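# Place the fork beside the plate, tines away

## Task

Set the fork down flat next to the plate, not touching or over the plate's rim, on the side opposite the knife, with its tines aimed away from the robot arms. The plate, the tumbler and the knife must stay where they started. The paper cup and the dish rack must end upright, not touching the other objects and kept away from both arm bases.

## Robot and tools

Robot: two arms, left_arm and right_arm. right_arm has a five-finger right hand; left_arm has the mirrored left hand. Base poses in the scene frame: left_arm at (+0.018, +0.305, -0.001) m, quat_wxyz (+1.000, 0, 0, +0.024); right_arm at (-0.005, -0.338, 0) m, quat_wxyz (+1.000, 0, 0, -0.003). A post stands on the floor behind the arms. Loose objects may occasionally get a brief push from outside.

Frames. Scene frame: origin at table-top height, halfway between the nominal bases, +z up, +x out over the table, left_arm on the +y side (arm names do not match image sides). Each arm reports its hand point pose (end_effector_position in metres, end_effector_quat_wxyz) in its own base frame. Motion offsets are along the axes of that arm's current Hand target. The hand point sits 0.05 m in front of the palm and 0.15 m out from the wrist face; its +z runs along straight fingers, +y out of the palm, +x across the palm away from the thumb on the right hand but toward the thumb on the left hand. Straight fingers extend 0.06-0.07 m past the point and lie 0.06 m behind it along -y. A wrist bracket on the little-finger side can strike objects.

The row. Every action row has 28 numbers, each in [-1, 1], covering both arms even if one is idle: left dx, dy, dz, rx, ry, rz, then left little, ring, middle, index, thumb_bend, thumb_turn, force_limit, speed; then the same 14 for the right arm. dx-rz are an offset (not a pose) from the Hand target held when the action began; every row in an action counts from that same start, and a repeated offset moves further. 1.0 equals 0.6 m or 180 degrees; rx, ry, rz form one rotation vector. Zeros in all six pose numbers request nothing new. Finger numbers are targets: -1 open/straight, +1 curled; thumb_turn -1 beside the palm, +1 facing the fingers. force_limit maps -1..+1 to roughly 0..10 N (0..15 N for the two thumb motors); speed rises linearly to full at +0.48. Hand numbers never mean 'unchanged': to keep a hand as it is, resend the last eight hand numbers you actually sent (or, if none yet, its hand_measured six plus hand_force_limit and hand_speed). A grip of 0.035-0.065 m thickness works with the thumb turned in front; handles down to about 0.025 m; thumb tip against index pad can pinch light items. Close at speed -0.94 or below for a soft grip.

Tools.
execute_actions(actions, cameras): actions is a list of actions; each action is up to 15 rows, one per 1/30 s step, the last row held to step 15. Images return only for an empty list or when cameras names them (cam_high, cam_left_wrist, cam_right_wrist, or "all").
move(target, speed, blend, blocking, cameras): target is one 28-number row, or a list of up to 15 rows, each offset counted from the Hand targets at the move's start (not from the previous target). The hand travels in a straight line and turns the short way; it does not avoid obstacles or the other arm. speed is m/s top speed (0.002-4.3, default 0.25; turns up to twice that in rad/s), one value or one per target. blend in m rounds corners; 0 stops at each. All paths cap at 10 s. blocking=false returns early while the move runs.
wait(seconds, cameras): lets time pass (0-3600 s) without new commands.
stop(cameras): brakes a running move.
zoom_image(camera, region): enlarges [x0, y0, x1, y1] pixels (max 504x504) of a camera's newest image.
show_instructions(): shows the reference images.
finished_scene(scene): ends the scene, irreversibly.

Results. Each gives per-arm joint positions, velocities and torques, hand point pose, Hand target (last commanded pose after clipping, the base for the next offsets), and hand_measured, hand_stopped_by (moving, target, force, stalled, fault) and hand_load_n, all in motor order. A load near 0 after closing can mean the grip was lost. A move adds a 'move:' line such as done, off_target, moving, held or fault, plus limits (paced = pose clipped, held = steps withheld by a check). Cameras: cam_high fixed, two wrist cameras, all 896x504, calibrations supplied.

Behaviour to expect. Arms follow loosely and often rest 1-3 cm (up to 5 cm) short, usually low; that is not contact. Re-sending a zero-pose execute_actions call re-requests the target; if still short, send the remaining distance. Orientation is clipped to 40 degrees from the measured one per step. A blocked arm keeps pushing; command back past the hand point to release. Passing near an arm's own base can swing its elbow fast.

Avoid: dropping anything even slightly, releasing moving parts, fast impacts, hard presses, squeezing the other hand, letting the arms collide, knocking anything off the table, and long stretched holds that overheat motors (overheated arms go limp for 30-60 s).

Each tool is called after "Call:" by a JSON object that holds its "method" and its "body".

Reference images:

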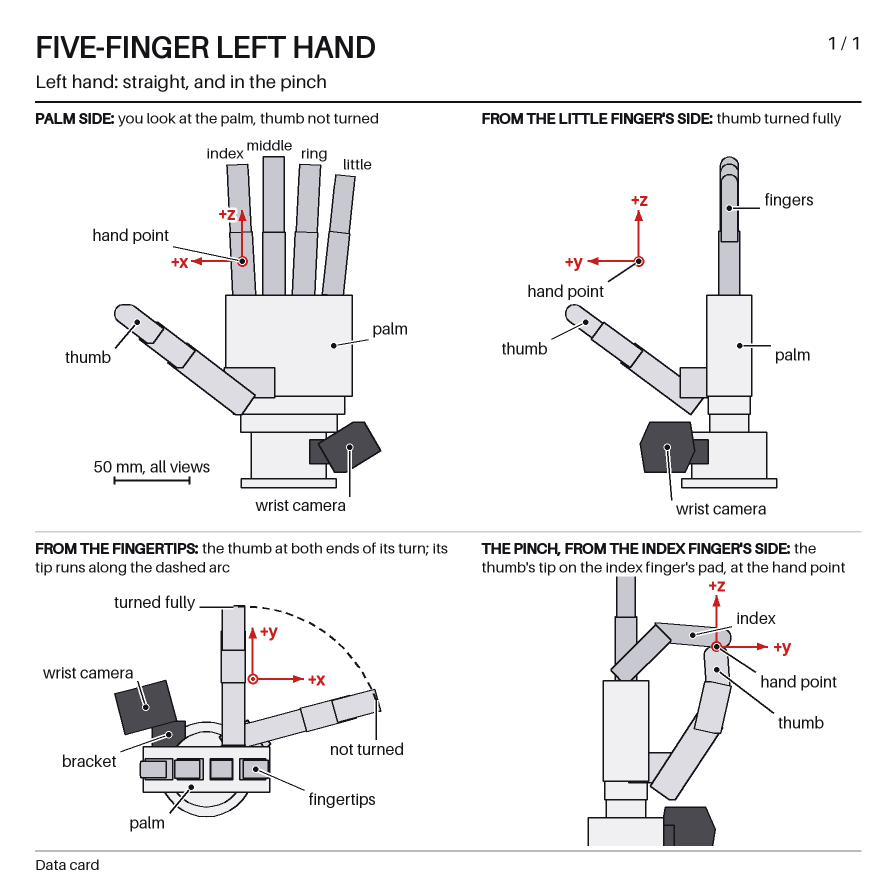

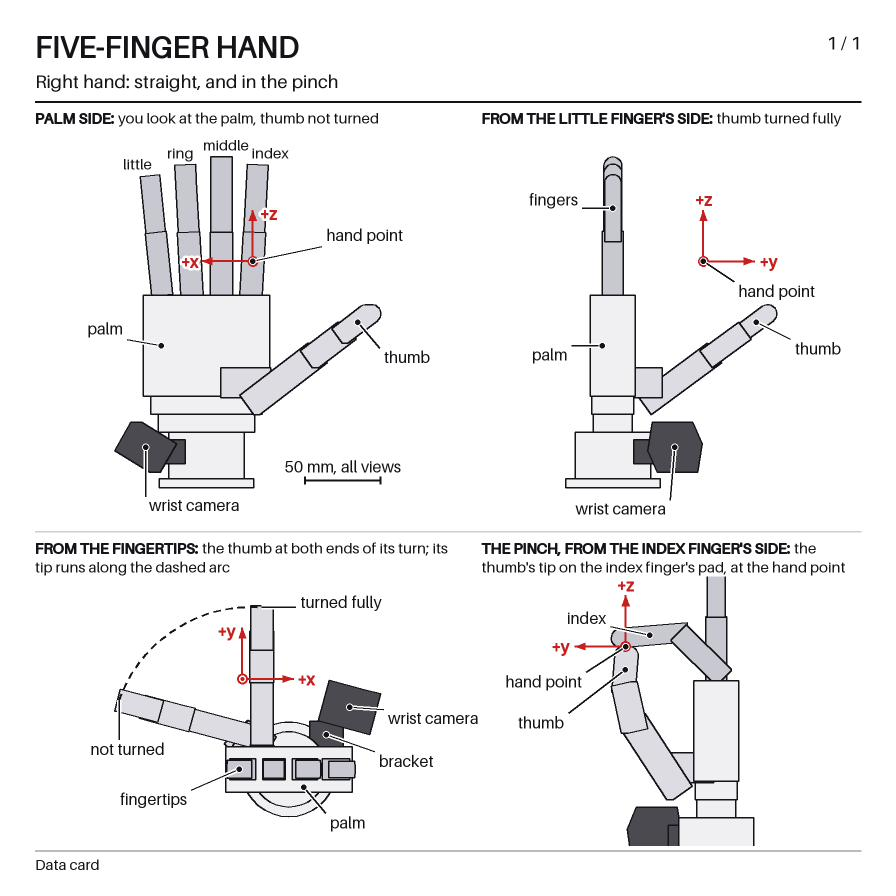

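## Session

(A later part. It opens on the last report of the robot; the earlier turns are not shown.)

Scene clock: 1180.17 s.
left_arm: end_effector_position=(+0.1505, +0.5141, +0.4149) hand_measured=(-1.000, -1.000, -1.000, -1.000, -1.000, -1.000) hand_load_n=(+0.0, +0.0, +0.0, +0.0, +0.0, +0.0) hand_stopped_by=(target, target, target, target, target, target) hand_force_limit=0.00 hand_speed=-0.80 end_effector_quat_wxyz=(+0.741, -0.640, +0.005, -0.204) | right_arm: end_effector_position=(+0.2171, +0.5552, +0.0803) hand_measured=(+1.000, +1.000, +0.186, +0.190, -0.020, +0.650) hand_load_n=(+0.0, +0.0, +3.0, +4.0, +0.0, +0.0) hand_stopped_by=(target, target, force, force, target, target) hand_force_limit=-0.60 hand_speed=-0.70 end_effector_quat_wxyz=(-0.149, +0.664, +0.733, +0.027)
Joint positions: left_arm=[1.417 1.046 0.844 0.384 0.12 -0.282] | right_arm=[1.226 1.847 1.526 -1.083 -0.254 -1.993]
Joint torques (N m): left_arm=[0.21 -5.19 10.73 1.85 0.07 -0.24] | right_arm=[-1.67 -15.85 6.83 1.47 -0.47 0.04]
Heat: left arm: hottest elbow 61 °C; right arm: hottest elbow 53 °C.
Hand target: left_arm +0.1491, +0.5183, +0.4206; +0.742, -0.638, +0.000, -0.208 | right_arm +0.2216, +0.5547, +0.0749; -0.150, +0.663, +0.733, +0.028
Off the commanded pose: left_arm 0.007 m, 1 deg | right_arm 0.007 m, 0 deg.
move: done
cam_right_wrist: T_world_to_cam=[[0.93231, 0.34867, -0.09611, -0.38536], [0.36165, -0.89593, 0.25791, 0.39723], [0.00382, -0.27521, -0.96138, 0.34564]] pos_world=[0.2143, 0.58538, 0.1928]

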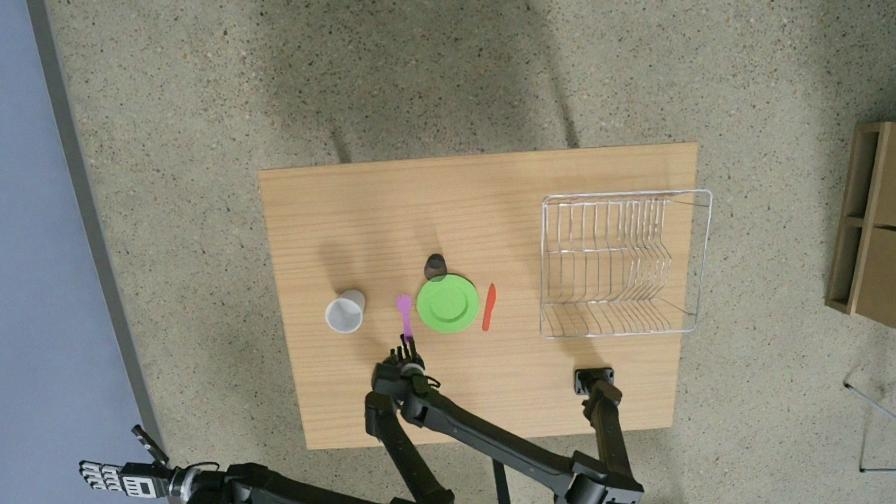

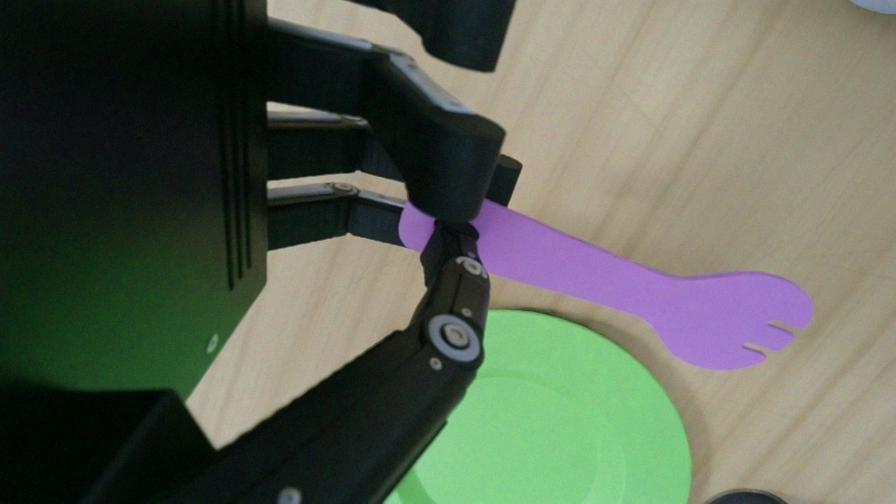

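Call:
{"method": "move", "body": {"target": [0,0,0,0,0,0,-1,-1,-1,-1,-1,-1,0,-0.8,-0.0129,0.0079,0.0477,0,0,0,1,1,1,0.45,-0.02,0.65,-0.6,-0.7], "speed": 0.06, "cameras": ["cam_high","cam_right_wrist"]}}

Call:
{"method": "zoom_image", "body": {"camera": "cam_right_wrist", "region": [400, 180, 896, 430]}}

Call:
{"method": "zoom_image", "body": {"camera": "cam_high", "region": [340, 260, 480, 380]}}

Scene clock: 1209.53 s.
left_arm: end_effector_position=(+0.1505, +0.5141, +0.4149) hand_measured=(-1.000, -1.000, -1.000, -1.000, -1.000, -1.000) hand_load_n=(+0.0, +0.0, +0.0, -0.5, +0.0, +0.0) hand_stopped_by=(target, target, target, target, target, target) hand_force_limit=0.00 hand_speed=-0.80 end_effector_quat_wxyz=(+0.741, -0.640, +0.005, -0.204) | right_arm: end_effector_position=(+0.2170, +0.5549, +0.0476) hand_measured=(+1.000, +1.000, +0.186, +0.190, -0.020, +0.650) hand_load_n=(+0.0, +0.0, +3.0, +4.0, +0.0, +0.0) hand_stopped_by=(target, target, force, force, target, target) hand_force_limit=-0.60 hand_speed=-0.70 end_effector_quat_wxyz=(-0.148, +0.664, +0.733, +0.025)
Joint positions: left_arm=[1.417 1.046 0.844 0.384 0.12 -0.282] | right_arm=[1.226 1.879 1.483 -1.012 -0.254 -1.993]
Joint torques (N m): left_arm=[0.21 -5.42 10.69 1.84 0.08 -0.2] | right_arm=[-1.73 -16.21 6.45 1.4 -0.44 -0.01]
Heat: left arm: hottest elbow 61 °C; right arm: hottest elbow 51 °C.
Hand target: left_arm +0.1491, +0.5183, +0.4206; +0.742, -0.638, +0.000, -0.208 | right_arm +0.2217, +0.5548, +0.0448; -0.150, +0.663, +0.733, +0.028
Off the commanded pose: left_arm 0.007 m, 1 deg | right_arm 0.005 m, 0 deg.
move: done
cam_right_wrist: T_world_to_cam=[[0.93204, 0.34857, -0.09896, -0.388], [0.36234, -0.89469, 0.26122, 0.40442], [0.00251, -0.27932, -0.96019, 0.31655]] pos_world=[0.2143, 0.58549, 0.15991]

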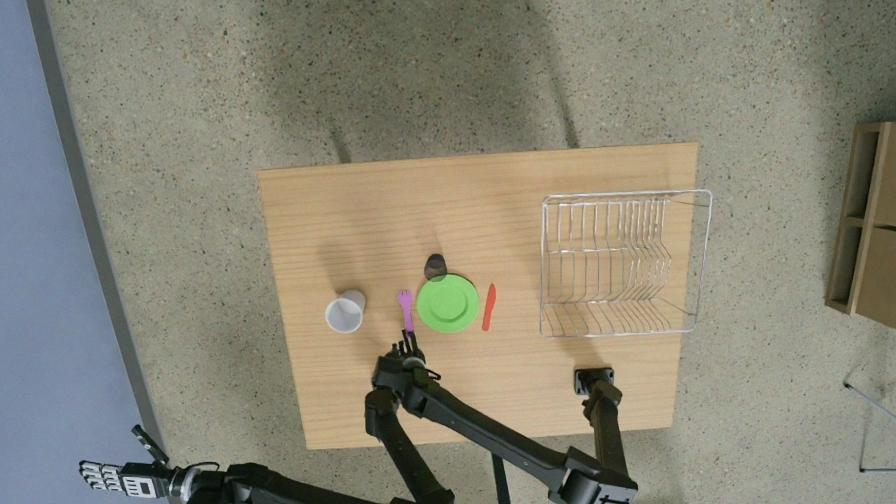

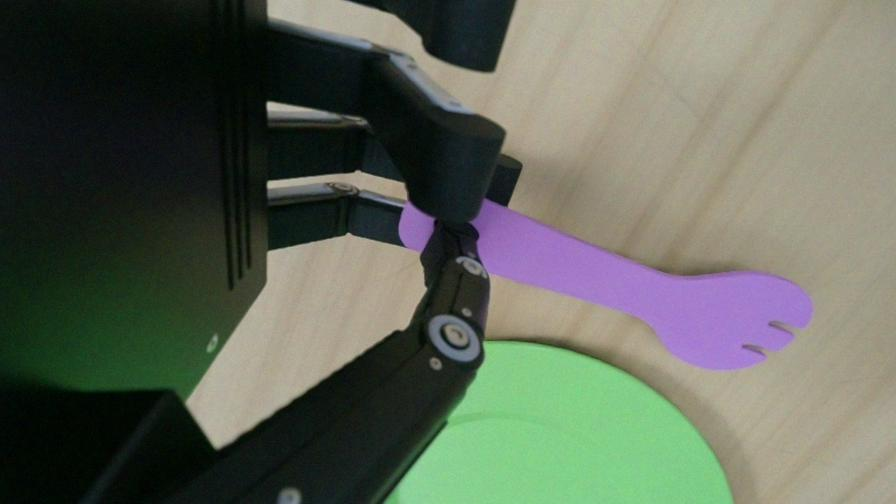

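Scaled by 1.016 from the camera's image (finer frame: 1280x720).

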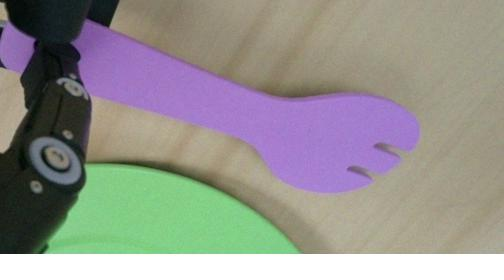

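Scaled by 3.600 from the camera's image (finer frame: 1280x720).

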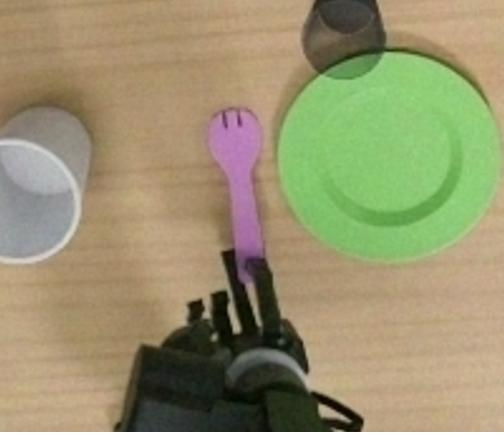

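Call:
{"method": "move", "body": {"target": [0,0,0,0,0,0,-1,-1,-1,-1,-1,-1,0,-0.8,-0.0043,0.0026,0.0159,0,0,0,1,1,1,0.45,-0.02,0.65,-0.6,-0.7], "speed": 0.04, "cameras": ["cam_right_wrist"]}}

Call:
{"method": "zoom_image", "body": {"camera": "cam_right_wrist", "region": [400, 180, 896, 430]}}

Scene clock: 1217.30 s.
left_arm: end_effector_position=(+0.1505, +0.5141, +0.4149) hand_measured=(-1.000, -1.000, -1.000, -1.000, -1.000, -1.000) hand_load_n=(+0.0, +0.0, +0.0, +0.0, +0.0, +0.0) hand_stopped_by=(target, target, target, target, target, target) hand_force_limit=0.00 hand_speed=-0.80 end_effector_quat_wxyz=(+0.741, -0.640, +0.005, -0.204) | right_arm: end_effector_position=(+0.2178, +0.5571, +0.0443) hand_measured=(+1.000, +1.000, +0.186, +0.190, -0.020, +0.650) hand_load_n=(+0.0, +0.0, +3.0, +4.5, -0.5, +0.0) hand_stopped_by=(target, target, force, force, target, target) hand_force_limit=-0.60 hand_speed=-0.70 end_effector_quat_wxyz=(-0.150, +0.662, +0.733, +0.030)
Joint positions: left_arm=[1.417 1.046 0.844 0.384 0.12 -0.282] | right_arm=[1.226 1.88 1.474 -0.989 -0.254 -1.994]
Joint torques (N m): left_arm=[-0.21 -5.01 10.74 1.65 0.09 -0.23] | right_arm=[-2.32 -15.85 6.57 1.33 -0.46 0.08]
Heat: left arm: hottest elbow 61 °C; right arm: hottest elbow 50 °C.
Hand target: left_arm +0.1491, +0.5183, +0.4206; +0.742, -0.638, +0.000, -0.208 | right_arm +0.2216, +0.5546, +0.0347; -0.149, +0.663, +0.733, +0.028
Off the commanded pose: left_arm 0.007 m, 1 deg | right_arm 0.011 m, 0 deg.
move: off_target (right_arm)
cam_right_wrist: T_world_to_cam=[[0.93208, 0.35074, -0.09056, -0.39145], [0.36218, -0.8974, 0.252, 0.40891], [0.00712, -0.26769, -0.96348, 0.3067]] pos_world=[0.21459, 0.58635, 0.157]

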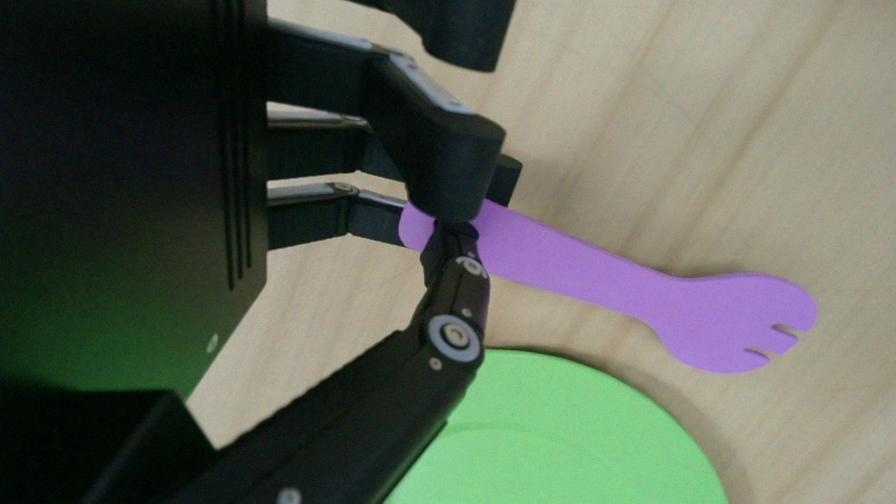

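Scaled by 1.016 from the camera's image (finer frame: 1280x720).

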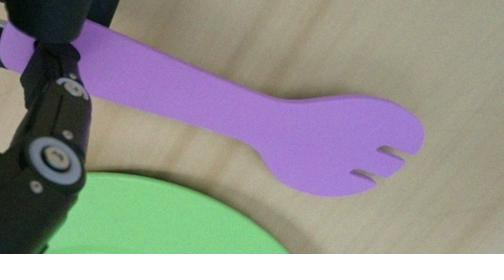

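Call:
{"method": "move", "body": {"target": [0,0,0,0,0,0,-1,-1,-1,-1,-1,-1,0,-0.8,0,0,0,0,0,0,1,1,1,0.45,-0.6,0.65,-0.6,-0.85], "speed": 0.04, "cameras": ["cam_high","cam_right_wrist"]}}

Call:
{"method": "zoom_image", "body": {"camera": "cam_right_wrist", "region": [400, 180, 896, 430]}}

Scene clock: 1246.43 s.
left_arm: end_effector_position=(+0.1505, +0.5141, +0.4149) hand_measured=(-1.000, -1.000, -1.000, -1.000, -1.000, -1.000) hand_load_n=(+0.0, +0.0, +0.0, +0.0, +0.0, +0.0) hand_stopped_by=(target, target, target, target, target, target) hand_force_limit=0.00 hand_speed=-0.80 end_effector_quat_wxyz=(+0.741, -0.640, +0.005, -0.204) | right_arm: end_effector_position=(+0.2178, +0.5570, +0.0432) hand_measured=(+1.000, +1.000, +0.186, +0.192, -0.600, +0.650) hand_load_n=(+0.0, +0.0, +0.0, +0.0, +0.0, +0.0) hand_stopped_by=(target, target, force, force, target, target) hand_force_limit=-0.60 hand_speed=-0.85 end_effector_quat_wxyz=(-0.150, +0.662, +0.733, +0.030)
Joint positions: left_arm=[1.417 1.046 0.844 0.384 0.12 -0.282] | right_arm=[1.226 1.882 1.474 -0.989 -0.254 -1.994]
Joint torques (N m): left_arm=[-0.15 -5.66 10.73 1.76 0.07 -0.21] | right_arm=[-1.49 -16.15 6.42 1.14 -0.45 0.04]
Heat: left arm: hottest elbow 62 °C; right arm: hottest elbow 49 °C.
Hand target: left_arm +0.1491, +0.5183, +0.4206; +0.742, -0.638, +0.000, -0.208 | right_arm +0.2216, +0.5546, +0.0348; -0.150, +0.663, +0.733, +0.028
Off the commanded pose: left_arm 0.007 m, 1 deg | right_arm 0.010 m, 0 deg.
move: done
cam_right_wrist: T_world_to_cam=[[0.93201, 0.35062, -0.09178, -0.39131], [0.36237, -0.89694, 0.25337, 0.40876], [0.00651, -0.2694, -0.96301, 0.30672]] pos_world=[0.21459, 0.58646, 0.1559]

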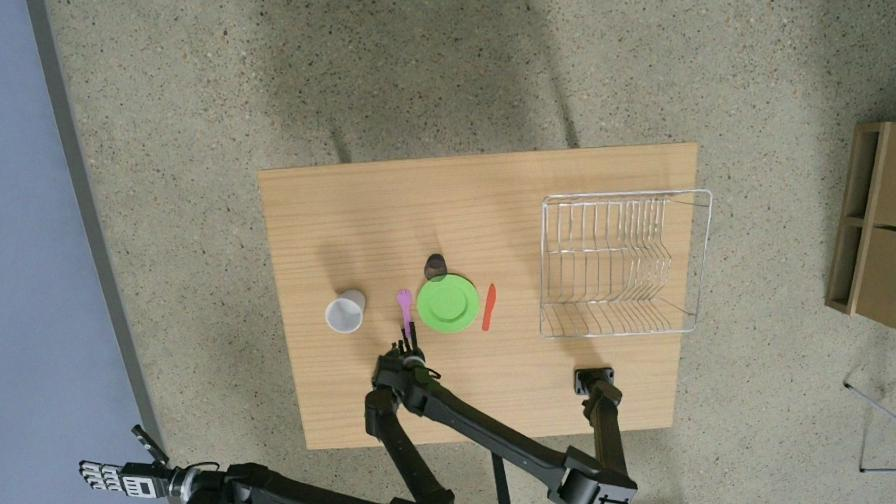

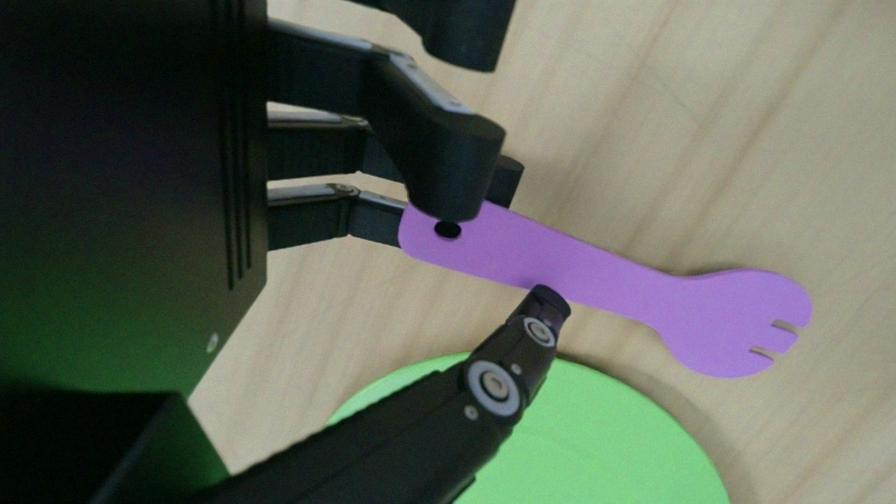

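Scaled by 1.016 from the camera's image (finer frame: 1280x720).

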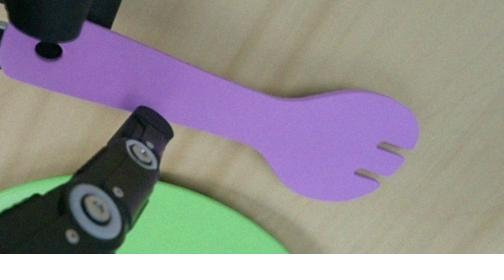

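Call:
{"method": "move", "body": {"target": [0,0,0,0,0,0,-1,-1,-1,-1,-1,-1,0,-0.8,0.0064,-0.0817,0.0152,0,0,0,1,1,1,0.45,-0.6,0.65,-0.6,-0.85], "speed": 0.35, "cameras": ["cam_high","cam_right_wrist"]}}

Call:
{"method": "zoom_image", "body": {"camera": "cam_high", "region": [340, 260, 480, 380]}}

Scene clock: 1254.50 s.
left_arm: end_effector_position=(+0.1505, +0.5141, +0.4149) hand_measured=(-1.000, -1.000, -1.000, -1.000, -1.000, -1.000) hand_load_n=(+0.0, +0.0, +0.0, +0.0, +0.0, -0.5) hand_stopped_by=(target, target, target, target, target, target) hand_force_limit=0.00 hand_speed=-0.80 end_effector_quat_wxyz=(+0.741, -0.640, +0.005, -0.204) | right_arm: end_effector_position=(+0.1697, +0.5551, +0.0282) hand_measured=(+1.000, +1.000, +0.186, +0.192, -0.600, +0.650) hand_load_n=(+0.0, +0.0, +0.0, -0.5, +0.0, +0.0) hand_stopped_by=(target, target, force, force, target, target) hand_force_limit=-0.60 hand_speed=-0.85 end_effector_quat_wxyz=(-0.145, +0.659, +0.738, +0.019)
Joint positions: left_arm=[1.417 1.046 0.844 0.384 0.12 -0.282] | right_arm=[1.307 1.87 1.414 -0.946 -0.241 -1.926]
Joint torques (N m): left_arm=[0.38 -5.19 10.73 1.78 0.08 -0.26] | right_arm=[-1.9 -17.55 6.19 1.42 -0.39 0.26]
Heat: left arm: hottest elbow 62 °C; right arm: hottest elbow 49 °C.
Hand target: left_arm +0.1491, +0.5183, +0.4206; +0.742, -0.638, +0.000, -0.208 | right_arm +0.1716, +0.5547, +0.0349; -0.149, +0.663, +0.733, +0.028
Off the commanded pose: left_arm 0.007 m, 1 deg | right_arm 0.007 m, 1 deg.
move: done
cam_right_wrist: T_world_to_cam=[[0.92663, 0.36141, -0.10361, -0.35198], [0.37592, -0.88642, 0.27008, 0.41976], [0.00577, -0.28921, -0.95725, 0.303]] pos_world=[0.16662, 0.58692, 0.14021]

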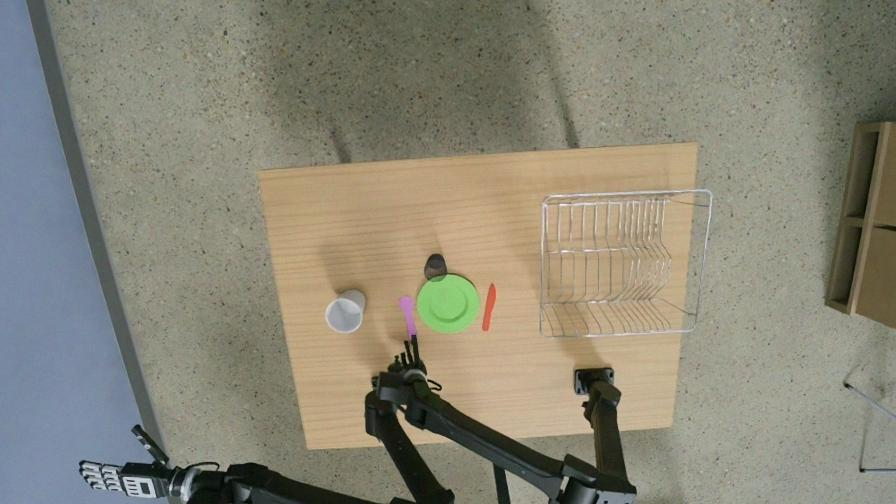

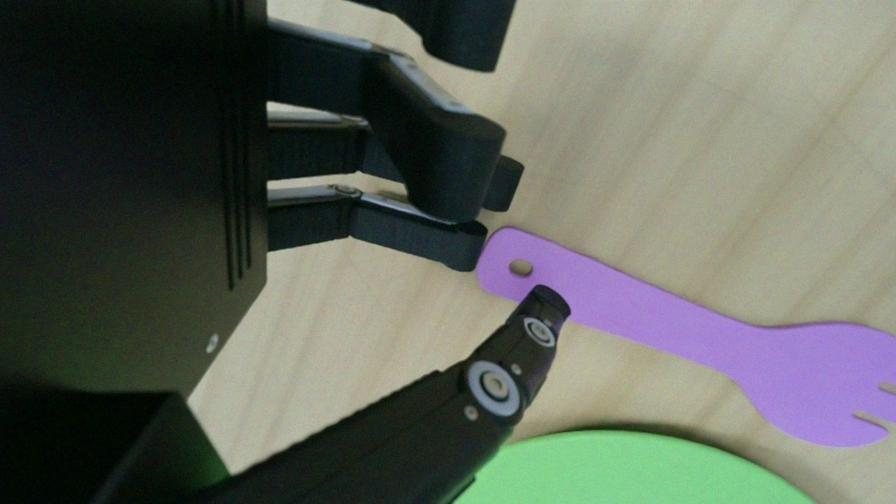

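Scaled by 3.600 from the camera's image (finer frame: 1280x720).

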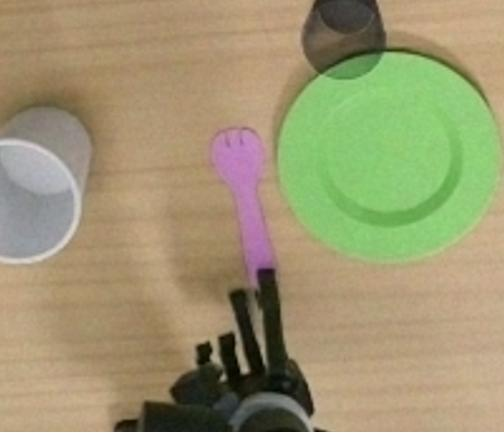

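Call:
{"method": "move", "body": {"target": [0,0,0,0,0,0,-1,-1,-1,-1,-1,-1,0,-0.8,-0.0028,0.04,-0.0074,0,0,0,1,1,1,0.45,-0.6,0.65,-0.6,-0.85], "speed": 0.05, "cameras": ["cam_high","cam_right_wrist"]}}

Call:
{"method": "zoom_image", "body": {"camera": "cam_high", "region": [340, 260, 480, 380]}}

Scene clock: 1272.77 s.
left_arm: end_effector_position=(+0.1505, +0.5141, +0.4149) hand_measured=(-1.000, -1.000, -1.000, -1.000, -1.000, -1.000) hand_load_n=(+0.0, +0.0, +0.0, +0.0, +0.0, -0.5) hand_stopped_by=(target, target, target, target, target, target) hand_force_limit=0.00 hand_speed=-0.80 end_effector_quat_wxyz=(+0.741, -0.640, +0.005, -0.204) | right_arm: end_effector_position=(+0.1913, +0.5497, +0.0283) hand_measured=(+1.000, +1.000, +0.186, +0.192, -0.600, +0.650) hand_load_n=(+0.0, +0.0, +0.0, -0.5, +0.0, +0.0) hand_stopped_by=(target, target, force, force, target, target) hand_force_limit=-0.60 hand_speed=-0.85 end_effector_quat_wxyz=(-0.147, +0.665, +0.731, +0.023)
Joint positions: left_arm=[1.417 1.046 0.844 0.384 0.12 -0.282] | right_arm=[1.267 1.87 1.414 -0.946 -0.247 -1.948]
Joint torques (N m): left_arm=[-0.09 -5.71 10.69 1.78 0.09 -0.25] | right_arm=[-2.43 -16.15 8.1 0.72 -0.37 0.03]
Heat: left arm: hottest elbow 62 °C; right arm: hottest elbow 49 °C.
Hand target: left_arm +0.1491, +0.5183, +0.4206; +0.742, -0.638, +0.000, -0.208 | right_arm +0.1962, +0.5549, +0.0349; -0.150, +0.663, +0.733, +0.028
Off the commanded pose: left_arm 0.007 m, 1 deg | right_arm 0.010 m, 1 deg.
move: done
cam_right_wrist: T_world_to_cam=[[0.93316, 0.34467, -0.10209, -0.36203], [0.35947, -0.89486, 0.2646, 0.41469], [-0.00015, -0.2836, -0.95894, 0.29949]] pos_world=[0.18881, 0.58081, 0.14051]

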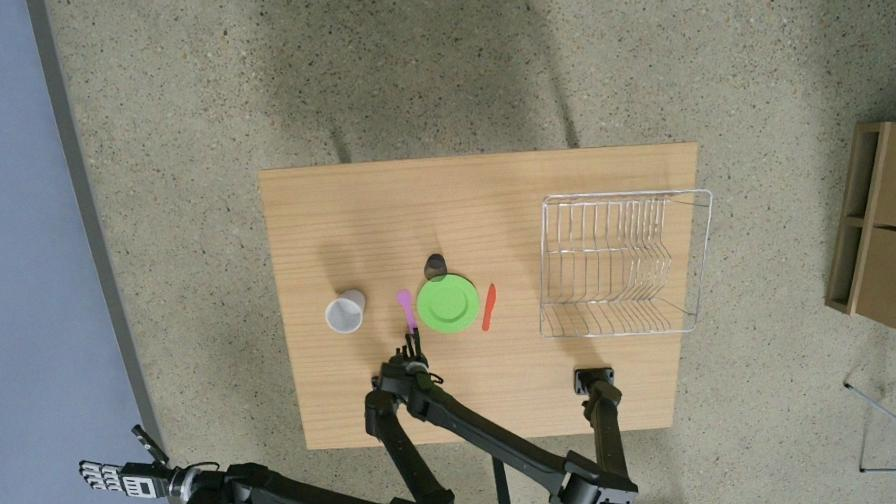

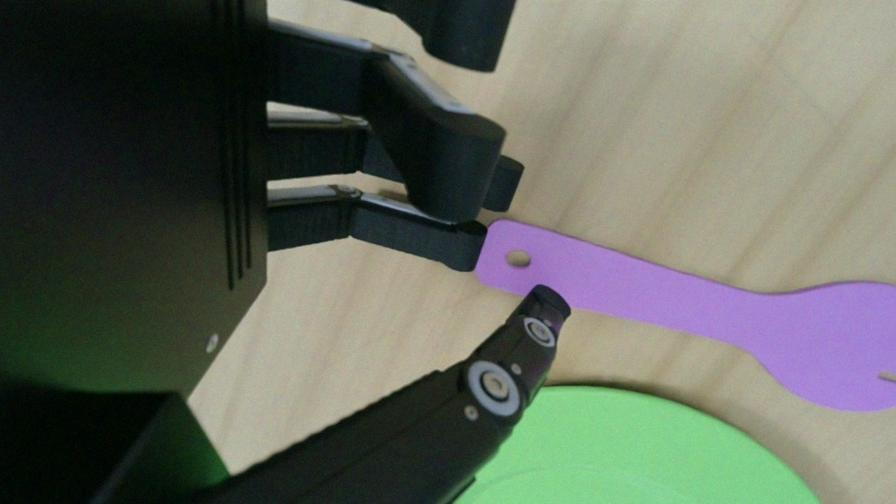

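Scaled by 3.600 from the camera's image (finer frame: 1280x720).

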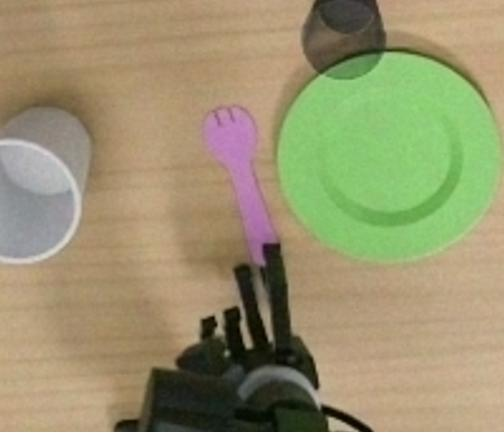

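Call:
{"method": "move", "body": {"target": [[0,0,0,0,0,0,-1,-1,-1,-1,-1,-1,0,-0.8,0.0038,-0.049,0.0091,0,0,0,1,1,1,0.45,-0.6,0.65,-0.6,-0.85],[0,0,0,0,0,0,-1,-1,-1,-1,-1,-1,0,-0.8,0.068,-0.0885,-0.229,0,0,0,1,1,1,0.45,-0.6,0.65,-0.6,-0.85]], "speed": 0.12, "cameras": ["cam_high","cam_right_wrist"]}}

Call:
{"method": "zoom_image", "body": {"camera": "cam_high", "region": [320, 240, 520, 380]}}

Scene clock: 1285.63 s.
left_arm: end_effector_position=(+0.1505, +0.5141, +0.4149) hand_measured=(-1.000, -1.000, -1.000, -1.000, -1.000, -1.000) hand_load_n=(+0.0, +0.0, +0.0, +0.0, +0.0, -0.5) hand_stopped_by=(target, target, target, target, target, target) hand_force_limit=0.00 hand_speed=-0.80 end_effector_quat_wxyz=(+0.741, -0.640, +0.005, -0.204) | right_arm: end_effector_position=(+0.1623, +0.5383, +0.1500) hand_measured=(+1.000, +1.000, +0.186, +0.192, -0.600, +0.650) hand_load_n=(+0.0, +0.0, +0.0, +0.5, +0.0, +0.0) hand_stopped_by=(target, target, force, force, target, target) hand_force_limit=-0.60 hand_speed=-0.85 end_effector_quat_wxyz=(-0.134, +0.665, +0.735, -0.002)
Joint positions: left_arm=[1.417 1.046 0.844 0.384 0.12 -0.282] | right_arm=[1.312 1.76 1.597 -1.285 -0.241 -1.915]
Joint torques (N m): left_arm=[-0.21 -5.3 10.65 1.8 0.07 -0.19] | right_arm=[-0.97 -17.14 11.55 0.9 -0.35 0.24]
Heat: left arm: hottest elbow 62 °C; right arm: hottest elbow 50 °C.
Hand target: left_arm +0.1491, +0.5183, +0.4206; +0.742, -0.638, +0.000, -0.208 | right_arm +0.1661, +0.5549, +0.1846; -0.149, +0.663, +0.733, +0.028
Off the commanded pose: left_arm 0.007 m, 1 deg | right_arm 0.039 m, 4 deg.
move: off_target (right_arm)
cam_right_wrist: T_world_to_cam=[[0.92733, 0.34976, -0.13313, -0.31583], [0.37413, -0.87517, 0.30677, 0.36344], [-0.00921, -0.33429, -0.94243, 0.43928]] pos_world=[0.16096, 0.57538, 0.26045]

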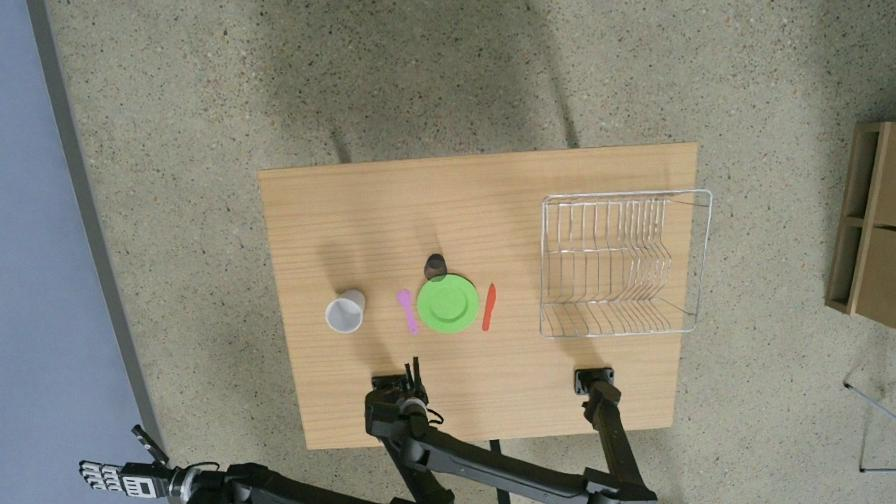

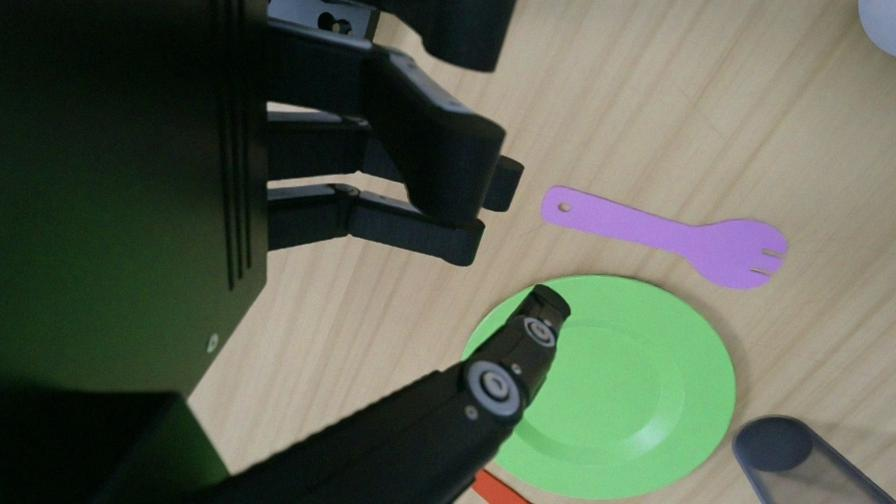

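Scaled by 2.520 from the camera's image (finer frame: 1280x720).

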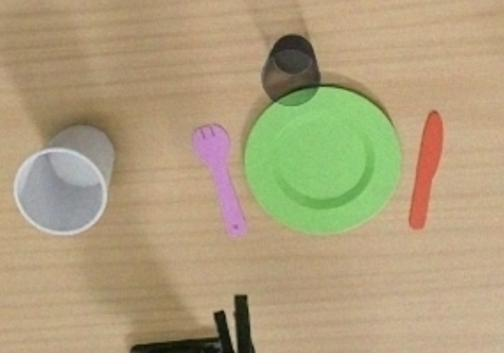

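Call:
{"method": "move", "body": {"target": [0,0,0,0,0,0,-1,-1,-1,-1,-1,-1,0,-0.8,-0.0662,0.0913,0.1157,0,0,0,1,1,1,0.44,-0.6,0.65,-0.61,-0.3], "speed": 0.12, "cameras": ["cam_right_wrist"]}}

Scene clock: 1311.97 s.
left_arm: end_effector_position=(+0.1505, +0.5141, +0.4149) hand_measured=(-1.000, -1.000, -1.000, -1.000, -1.000, -1.000) hand_load_n=(+0.0, +0.0, +0.0, +0.0, +0.0, +0.0) hand_stopped_by=(target, target, target, target, target, target) hand_force_limit=0.00 hand_speed=-0.80 end_effector_quat_wxyz=(+0.741, -0.640, +0.005, -0.204) | right_arm: end_effector_position=(+0.2069, +0.5388, +0.1022) hand_measured=(+1.000, +1.000, +0.186, +0.440, -0.600, +0.650) hand_load_n=(+0.0, +0.0, +0.0, +0.0, +0.0, +0.0) hand_stopped_by=(target, target, force, target, target, target) hand_force_limit=-0.61 hand_speed=-0.30 end_effector_quat_wxyz=(-0.148, +0.665, +0.732, +0.025)
Joint positions: left_arm=[1.417 1.046 0.844 0.384 0.12 -0.282] | right_arm=[1.234 1.786 1.499 -1.12 -0.253 -1.982]
Joint torques (N m): left_arm=[0.09 -5.01 10.55 1.76 0.07 -0.21] | right_arm=[-1.73 -15.85 7.01 1.43 -0.41 0.08]
Heat: left arm: hottest elbow 62 °C; right arm: hottest elbow 54 °C.
Hand target: left_arm +0.1491, +0.5183, +0.4206; +0.742, -0.638, +0.000, -0.208 | right_arm +0.2100, +0.5397, +0.0996; -0.150, +0.663, +0.733, +0.028
Off the commanded pose: left_arm 0.007 m, 1 deg | right_arm 0.004 m, 1 deg.
move: done
cam_right_wrist: T_world_to_cam=[[0.93315, 0.34547, -0.09943, -0.3661], [0.35949, -0.89563, 0.26194, 0.38051], [0.00144, -0.28018, -0.95995, 0.36521]] pos_world=[0.2043, 0.5696, 0.21451]

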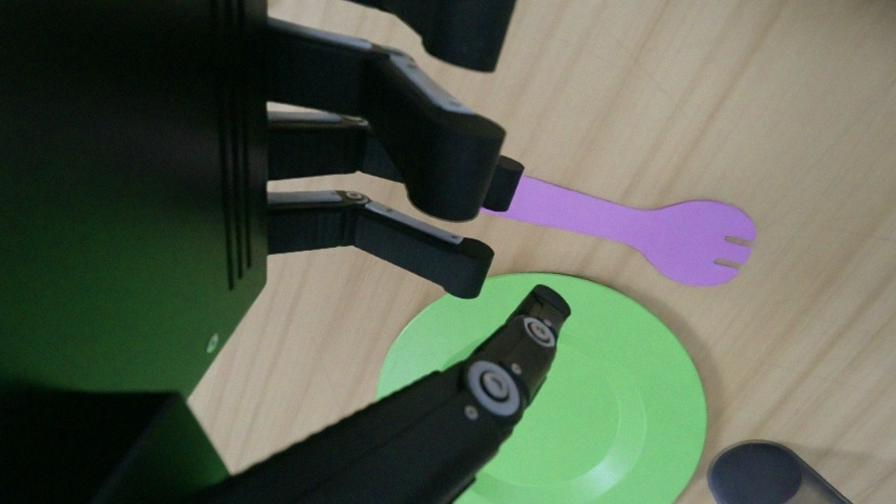

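Call:
{"method": "move", "body": {"target": [[0,0,0,0,0,0,-1,-1,-1,-1,-1,-1,0,-0.8,-0.045,-0.0056,-0.0112,0,0,0,1,1,1,0.44,-0.6,0.65,-0.61,-0.3],[0,0,0,0,0,0,-1,-1,-1,-1,-1,-1,0,-0.8,-0.0728,0.0116,0.0922,0,0,0,1,1,1,0.44,-0.6,0.65,-0.61,-0.3]], "speed": 0.1, "cameras": ["cam_high","cam_right_wrist"]}}

Call:
{"method": "zoom_image", "body": {"camera": "cam_high", "region": [340, 260, 480, 380]}}

Scene clock: 1333.50 s.
left_arm: end_effector_position=(+0.1505, +0.5141, +0.4149) hand_measured=(-1.000, -1.000, -1.000, -1.000, -1.000, -1.000) hand_load_n=(+0.0, +0.0, +0.0, +0.0, +0.0, +0.0) hand_stopped_by=(target, target, target, target, target, target) hand_force_limit=0.00 hand_speed=-0.80 end_effector_quat_wxyz=(+0.741, -0.640, +0.005, -0.204) | right_arm: end_effector_position=(+0.2063, +0.5114, +0.0360) hand_measured=(+1.000, +1.000, +0.186, +0.440, -0.600, +0.650) hand_load_n=(+0.0, +0.0, +0.0, +0.0, +0.0, +0.0) hand_stopped_by=(target, target, force, target, target, target) hand_force_limit=-0.61 hand_speed=-0.30 end_effector_quat_wxyz=(-0.147, +0.664, +0.732, +0.024)
Joint positions: left_arm=[1.417 1.046 0.844 0.384 0.12 -0.282] | right_arm=[1.218 1.789 1.317 -0.941 -0.256 -2.001]
Joint torques (N m): left_arm=[0.32 -5.71 10.7 1.72 0.11 -0.24] | right_arm=[-1.44 -14.74 6.6 1.16 -0.39 0.09]
Heat: left arm: hottest elbow 62 °C; right arm: hottest elbow 51 °C.
Hand target: left_arm +0.1491, +0.5183, +0.4206; +0.742, -0.638, +0.000, -0.208 | right_arm +0.2101, +0.5119, +0.0346; -0.150, +0.663, +0.733, +0.028
Off the commanded pose: left_arm 0.007 m, 1 deg | right_arm 0.004 m, 1 deg.
move: done
cam_right_wrist: T_world_to_cam=[[0.93229, 0.34748, -0.10051, -0.36344], [0.36172, -0.8944, 0.26309, 0.37233], [0.00152, -0.28163, -0.95952, 0.29472]] pos_world=[0.2037, 0.5423, 0.14831]

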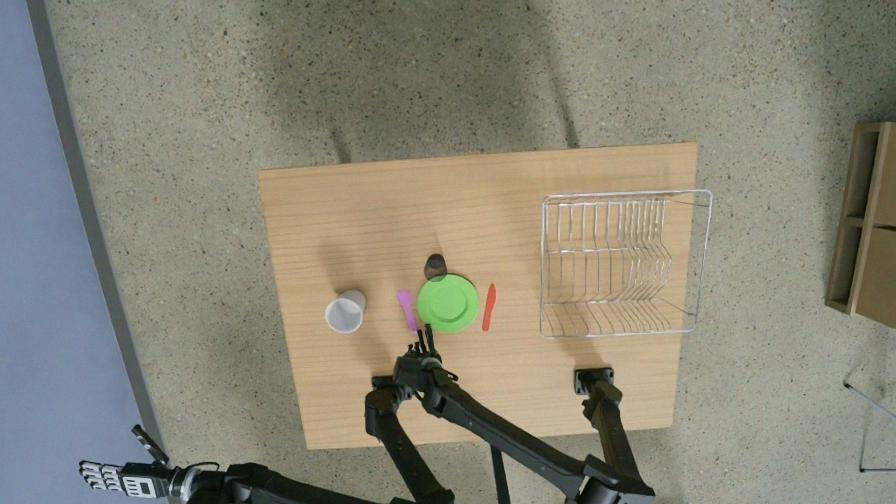

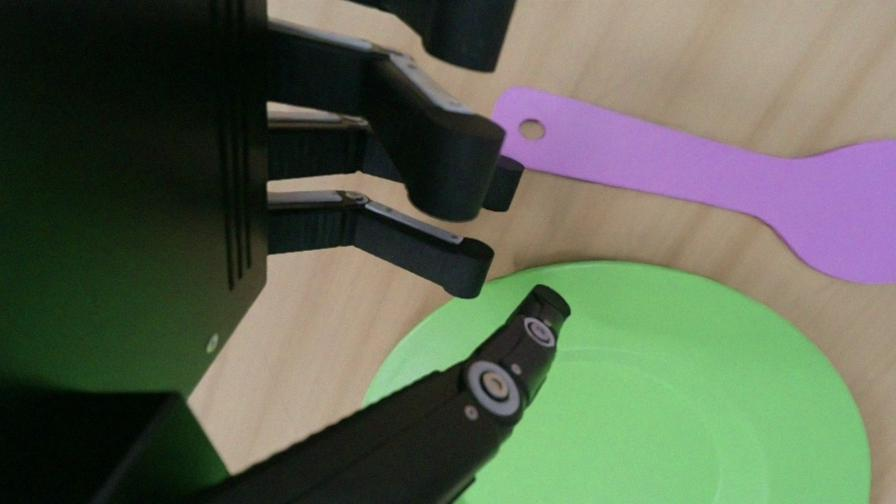

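Scaled by 3.600 from the camera's image (finer frame: 1280x720).

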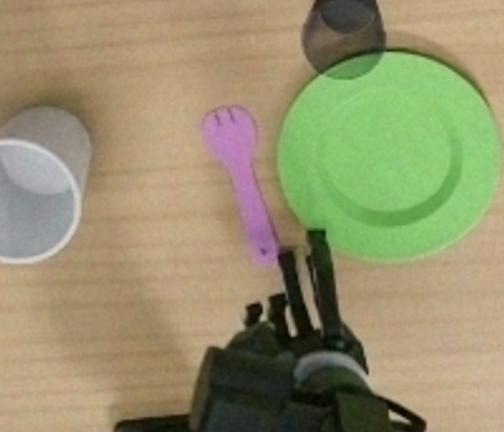

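Call:
{"method": "move", "body": {"target": [[0,0,0,0,0,0,-1,-1,-1,-1,-1,-1,0,-0.8,0,0,0,0,0,0,1,1,1,0.95,-0.6,0.65,-0.61,-0.3],[0,0,0,0,0,0,-1,-1,-1,-1,-1,-1,0,-0.8,-0.0125,-0.001,-0.002,0,0,0,1,1,1,0.95,-0.6,0.65,-0.61,-0.3]], "speed": 0.08, "cameras": ["cam_high","cam_right_wrist"]}}

Call:
{"method": "zoom_image", "body": {"camera": "cam_right_wrist", "region": [400, 50, 700, 300]}}

Scene clock: 1352.80 s.
left_arm: end_effector_position=(+0.1505, +0.5141, +0.4149) hand_measured=(-1.000, -1.000, -1.000, -1.000, -1.000, -1.000) hand_load_n=(+0.0, +0.0, +0.0, +0.0, +0.0, +0.0) hand_stopped_by=(target, target, target, target, target, target) hand_force_limit=0.00 hand_speed=-0.80 end_effector_quat_wxyz=(+0.741, -0.640, +0.005, -0.204) | right_arm: end_effector_position=(+0.2053, +0.5029, +0.0276) hand_measured=(+1.000, +1.000, +0.186, +0.950, -0.600, +0.650) hand_load_n=(+0.0, +0.0, +0.0, +0.0, +0.0, +0.0) hand_stopped_by=(target, target, force, target, target, target) hand_force_limit=-0.61 hand_speed=-0.30 end_effector_quat_wxyz=(-0.145, +0.665, +0.733, +0.017)
Joint positions: left_arm=[1.417 1.046 0.844 0.384 0.12 -0.282] | right_arm=[1.214 1.789 1.294 -0.934 -0.256 -2.006]
Joint torques (N m): left_arm=[0.26 -5.3 10.69 1.76 0.06 -0.22] | right_arm=[-2.08 -15.79 6.43 1.46 -0.41 0.02]
Heat: left arm: hottest elbow 63 °C; right arm: hottest elbow 50 °C.
Hand target: left_arm +0.1491, +0.5183, +0.4206; +0.742, -0.638, +0.000, -0.208 | right_arm +0.2103, +0.5041, +0.0338; -0.149, +0.663, +0.733, +0.028
Off the commanded pose: left_arm 0.007 m, 1 deg | right_arm 0.008 m, 1 deg.
move: done
cam_right_wrist: T_world_to_cam=[[0.93136, 0.34693, -0.11044, -0.35963], [0.36407, -0.8902, 0.27384, 0.36446], [-0.00331, -0.29525, -0.95541, 0.29206]] pos_world=[0.20322, 0.53545, 0.13952]

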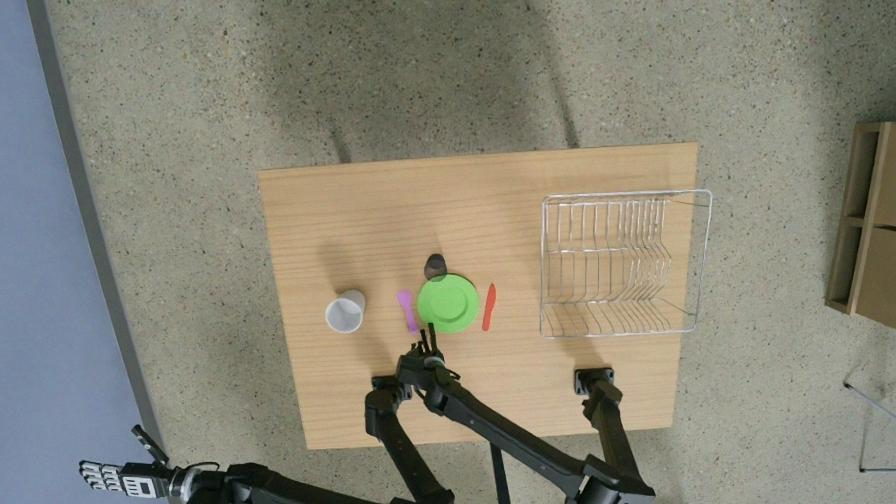

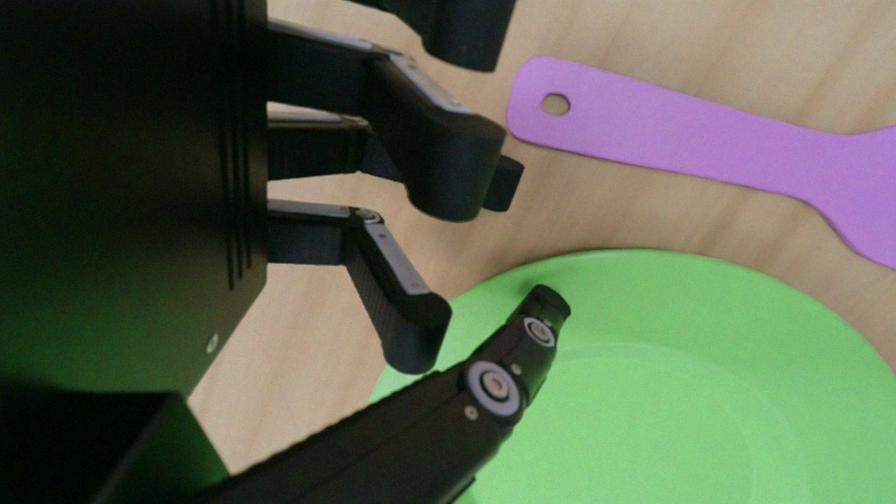

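Scaled by 1.680 from the camera's image (finer frame: 1280x720).

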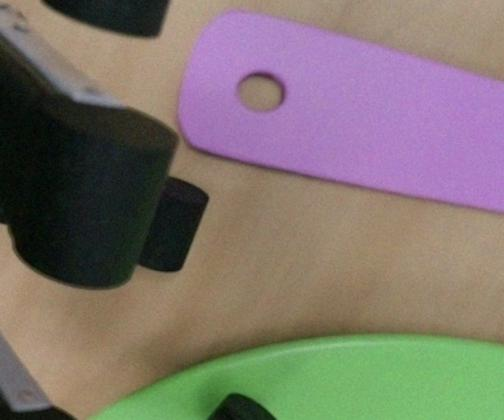

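Call:
{"method": "move", "body": {"target": [0,0,0,0,0,0,-1,-1,-1,-1,-1,-1,0,-0.8,-0.004,0.0149,0.0087,0,0,0,1,1,1,0.95,-0.6,0.65,-0.61,-0.3], "speed": 0.05, "cameras": ["cam_right_wrist"]}}

Call:
{"method": "zoom_image", "body": {"camera": "cam_right_wrist", "region": [400, 50, 700, 300]}}

Scene clock: 1362.50 s.
left_arm: end_effector_position=(+0.1505, +0.5141, +0.4149) hand_measured=(-1.000, -1.000, -1.000, -1.000, -1.000, -1.000) hand_load_n=(+0.0, +0.0, +0.0, +0.0, +0.0, +0.0) hand_stopped_by=(target, target, target, target, target, target) hand_force_limit=0.00 hand_speed=-0.80 end_effector_quat_wxyz=(+0.741, -0.640, +0.005, -0.204) | right_arm: end_effector_position=(+0.2145, +0.5034, +0.0282) hand_measured=(+1.000, +1.000, +0.186, +0.950, -0.600, +0.650) hand_load_n=(+0.5, +0.0, +0.0, +0.0, +0.0, +0.0) hand_stopped_by=(target, target, force, target, target, target) hand_force_limit=-0.61 hand_speed=-0.30 end_effector_quat_wxyz=(-0.147, +0.667, +0.730, +0.024)
Joint positions: left_arm=[1.417 1.046 0.844 0.384 0.12 -0.282] | right_arm=[1.198 1.789 1.294 -0.921 -0.257 -2.012]
Joint torques (N m): left_arm=[0.26 -5.48 10.69 1.73 0.09 -0.23] | right_arm=[-2.08 -15.03 6.65 1.37 -0.43 0.01]
Heat: left arm: hottest elbow 63 °C; right arm: hottest elbow 50 °C.
Hand target: left_arm +0.1491, +0.5183, +0.4206; +0.742, -0.638, +0.000, -0.208 | right_arm +0.2184, +0.5041, +0.0268; -0.150, +0.663, +0.733, +0.028
Off the commanded pose: left_arm 0.007 m, 1 deg | right_arm 0.004 m, 1 deg.
joint sent to its limit (right arm) — joint 6 (wrist roll), lower limit. The joint targets still meet the commanded pose.
move: done
cam_right_wrist: T_world_to_cam=[[0.9353, 0.33926, -0.10056, -0.36556], [0.35385, -0.8973, 0.26391, 0.36741], [-0.00069, -0.28242, -0.95929, 0.28577]] pos_world=[0.2121, 0.53441, 0.14041]

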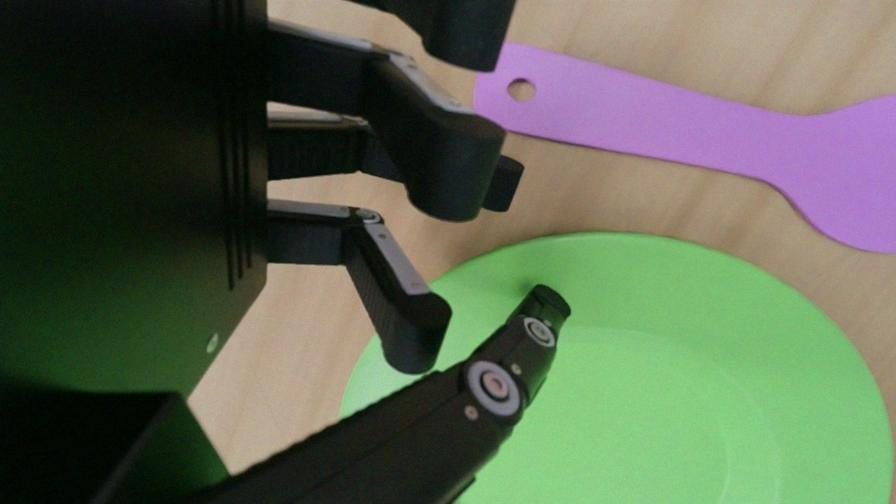

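Scaled by 1.680 from the camera's image (finer frame: 1280x720).

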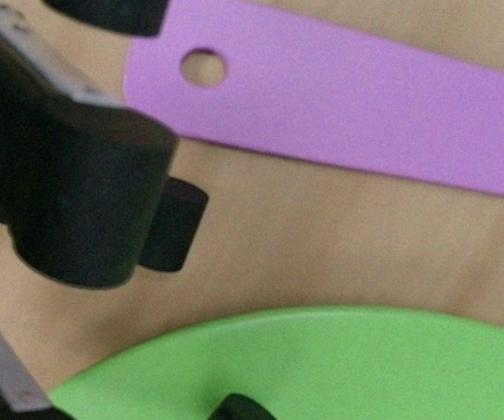

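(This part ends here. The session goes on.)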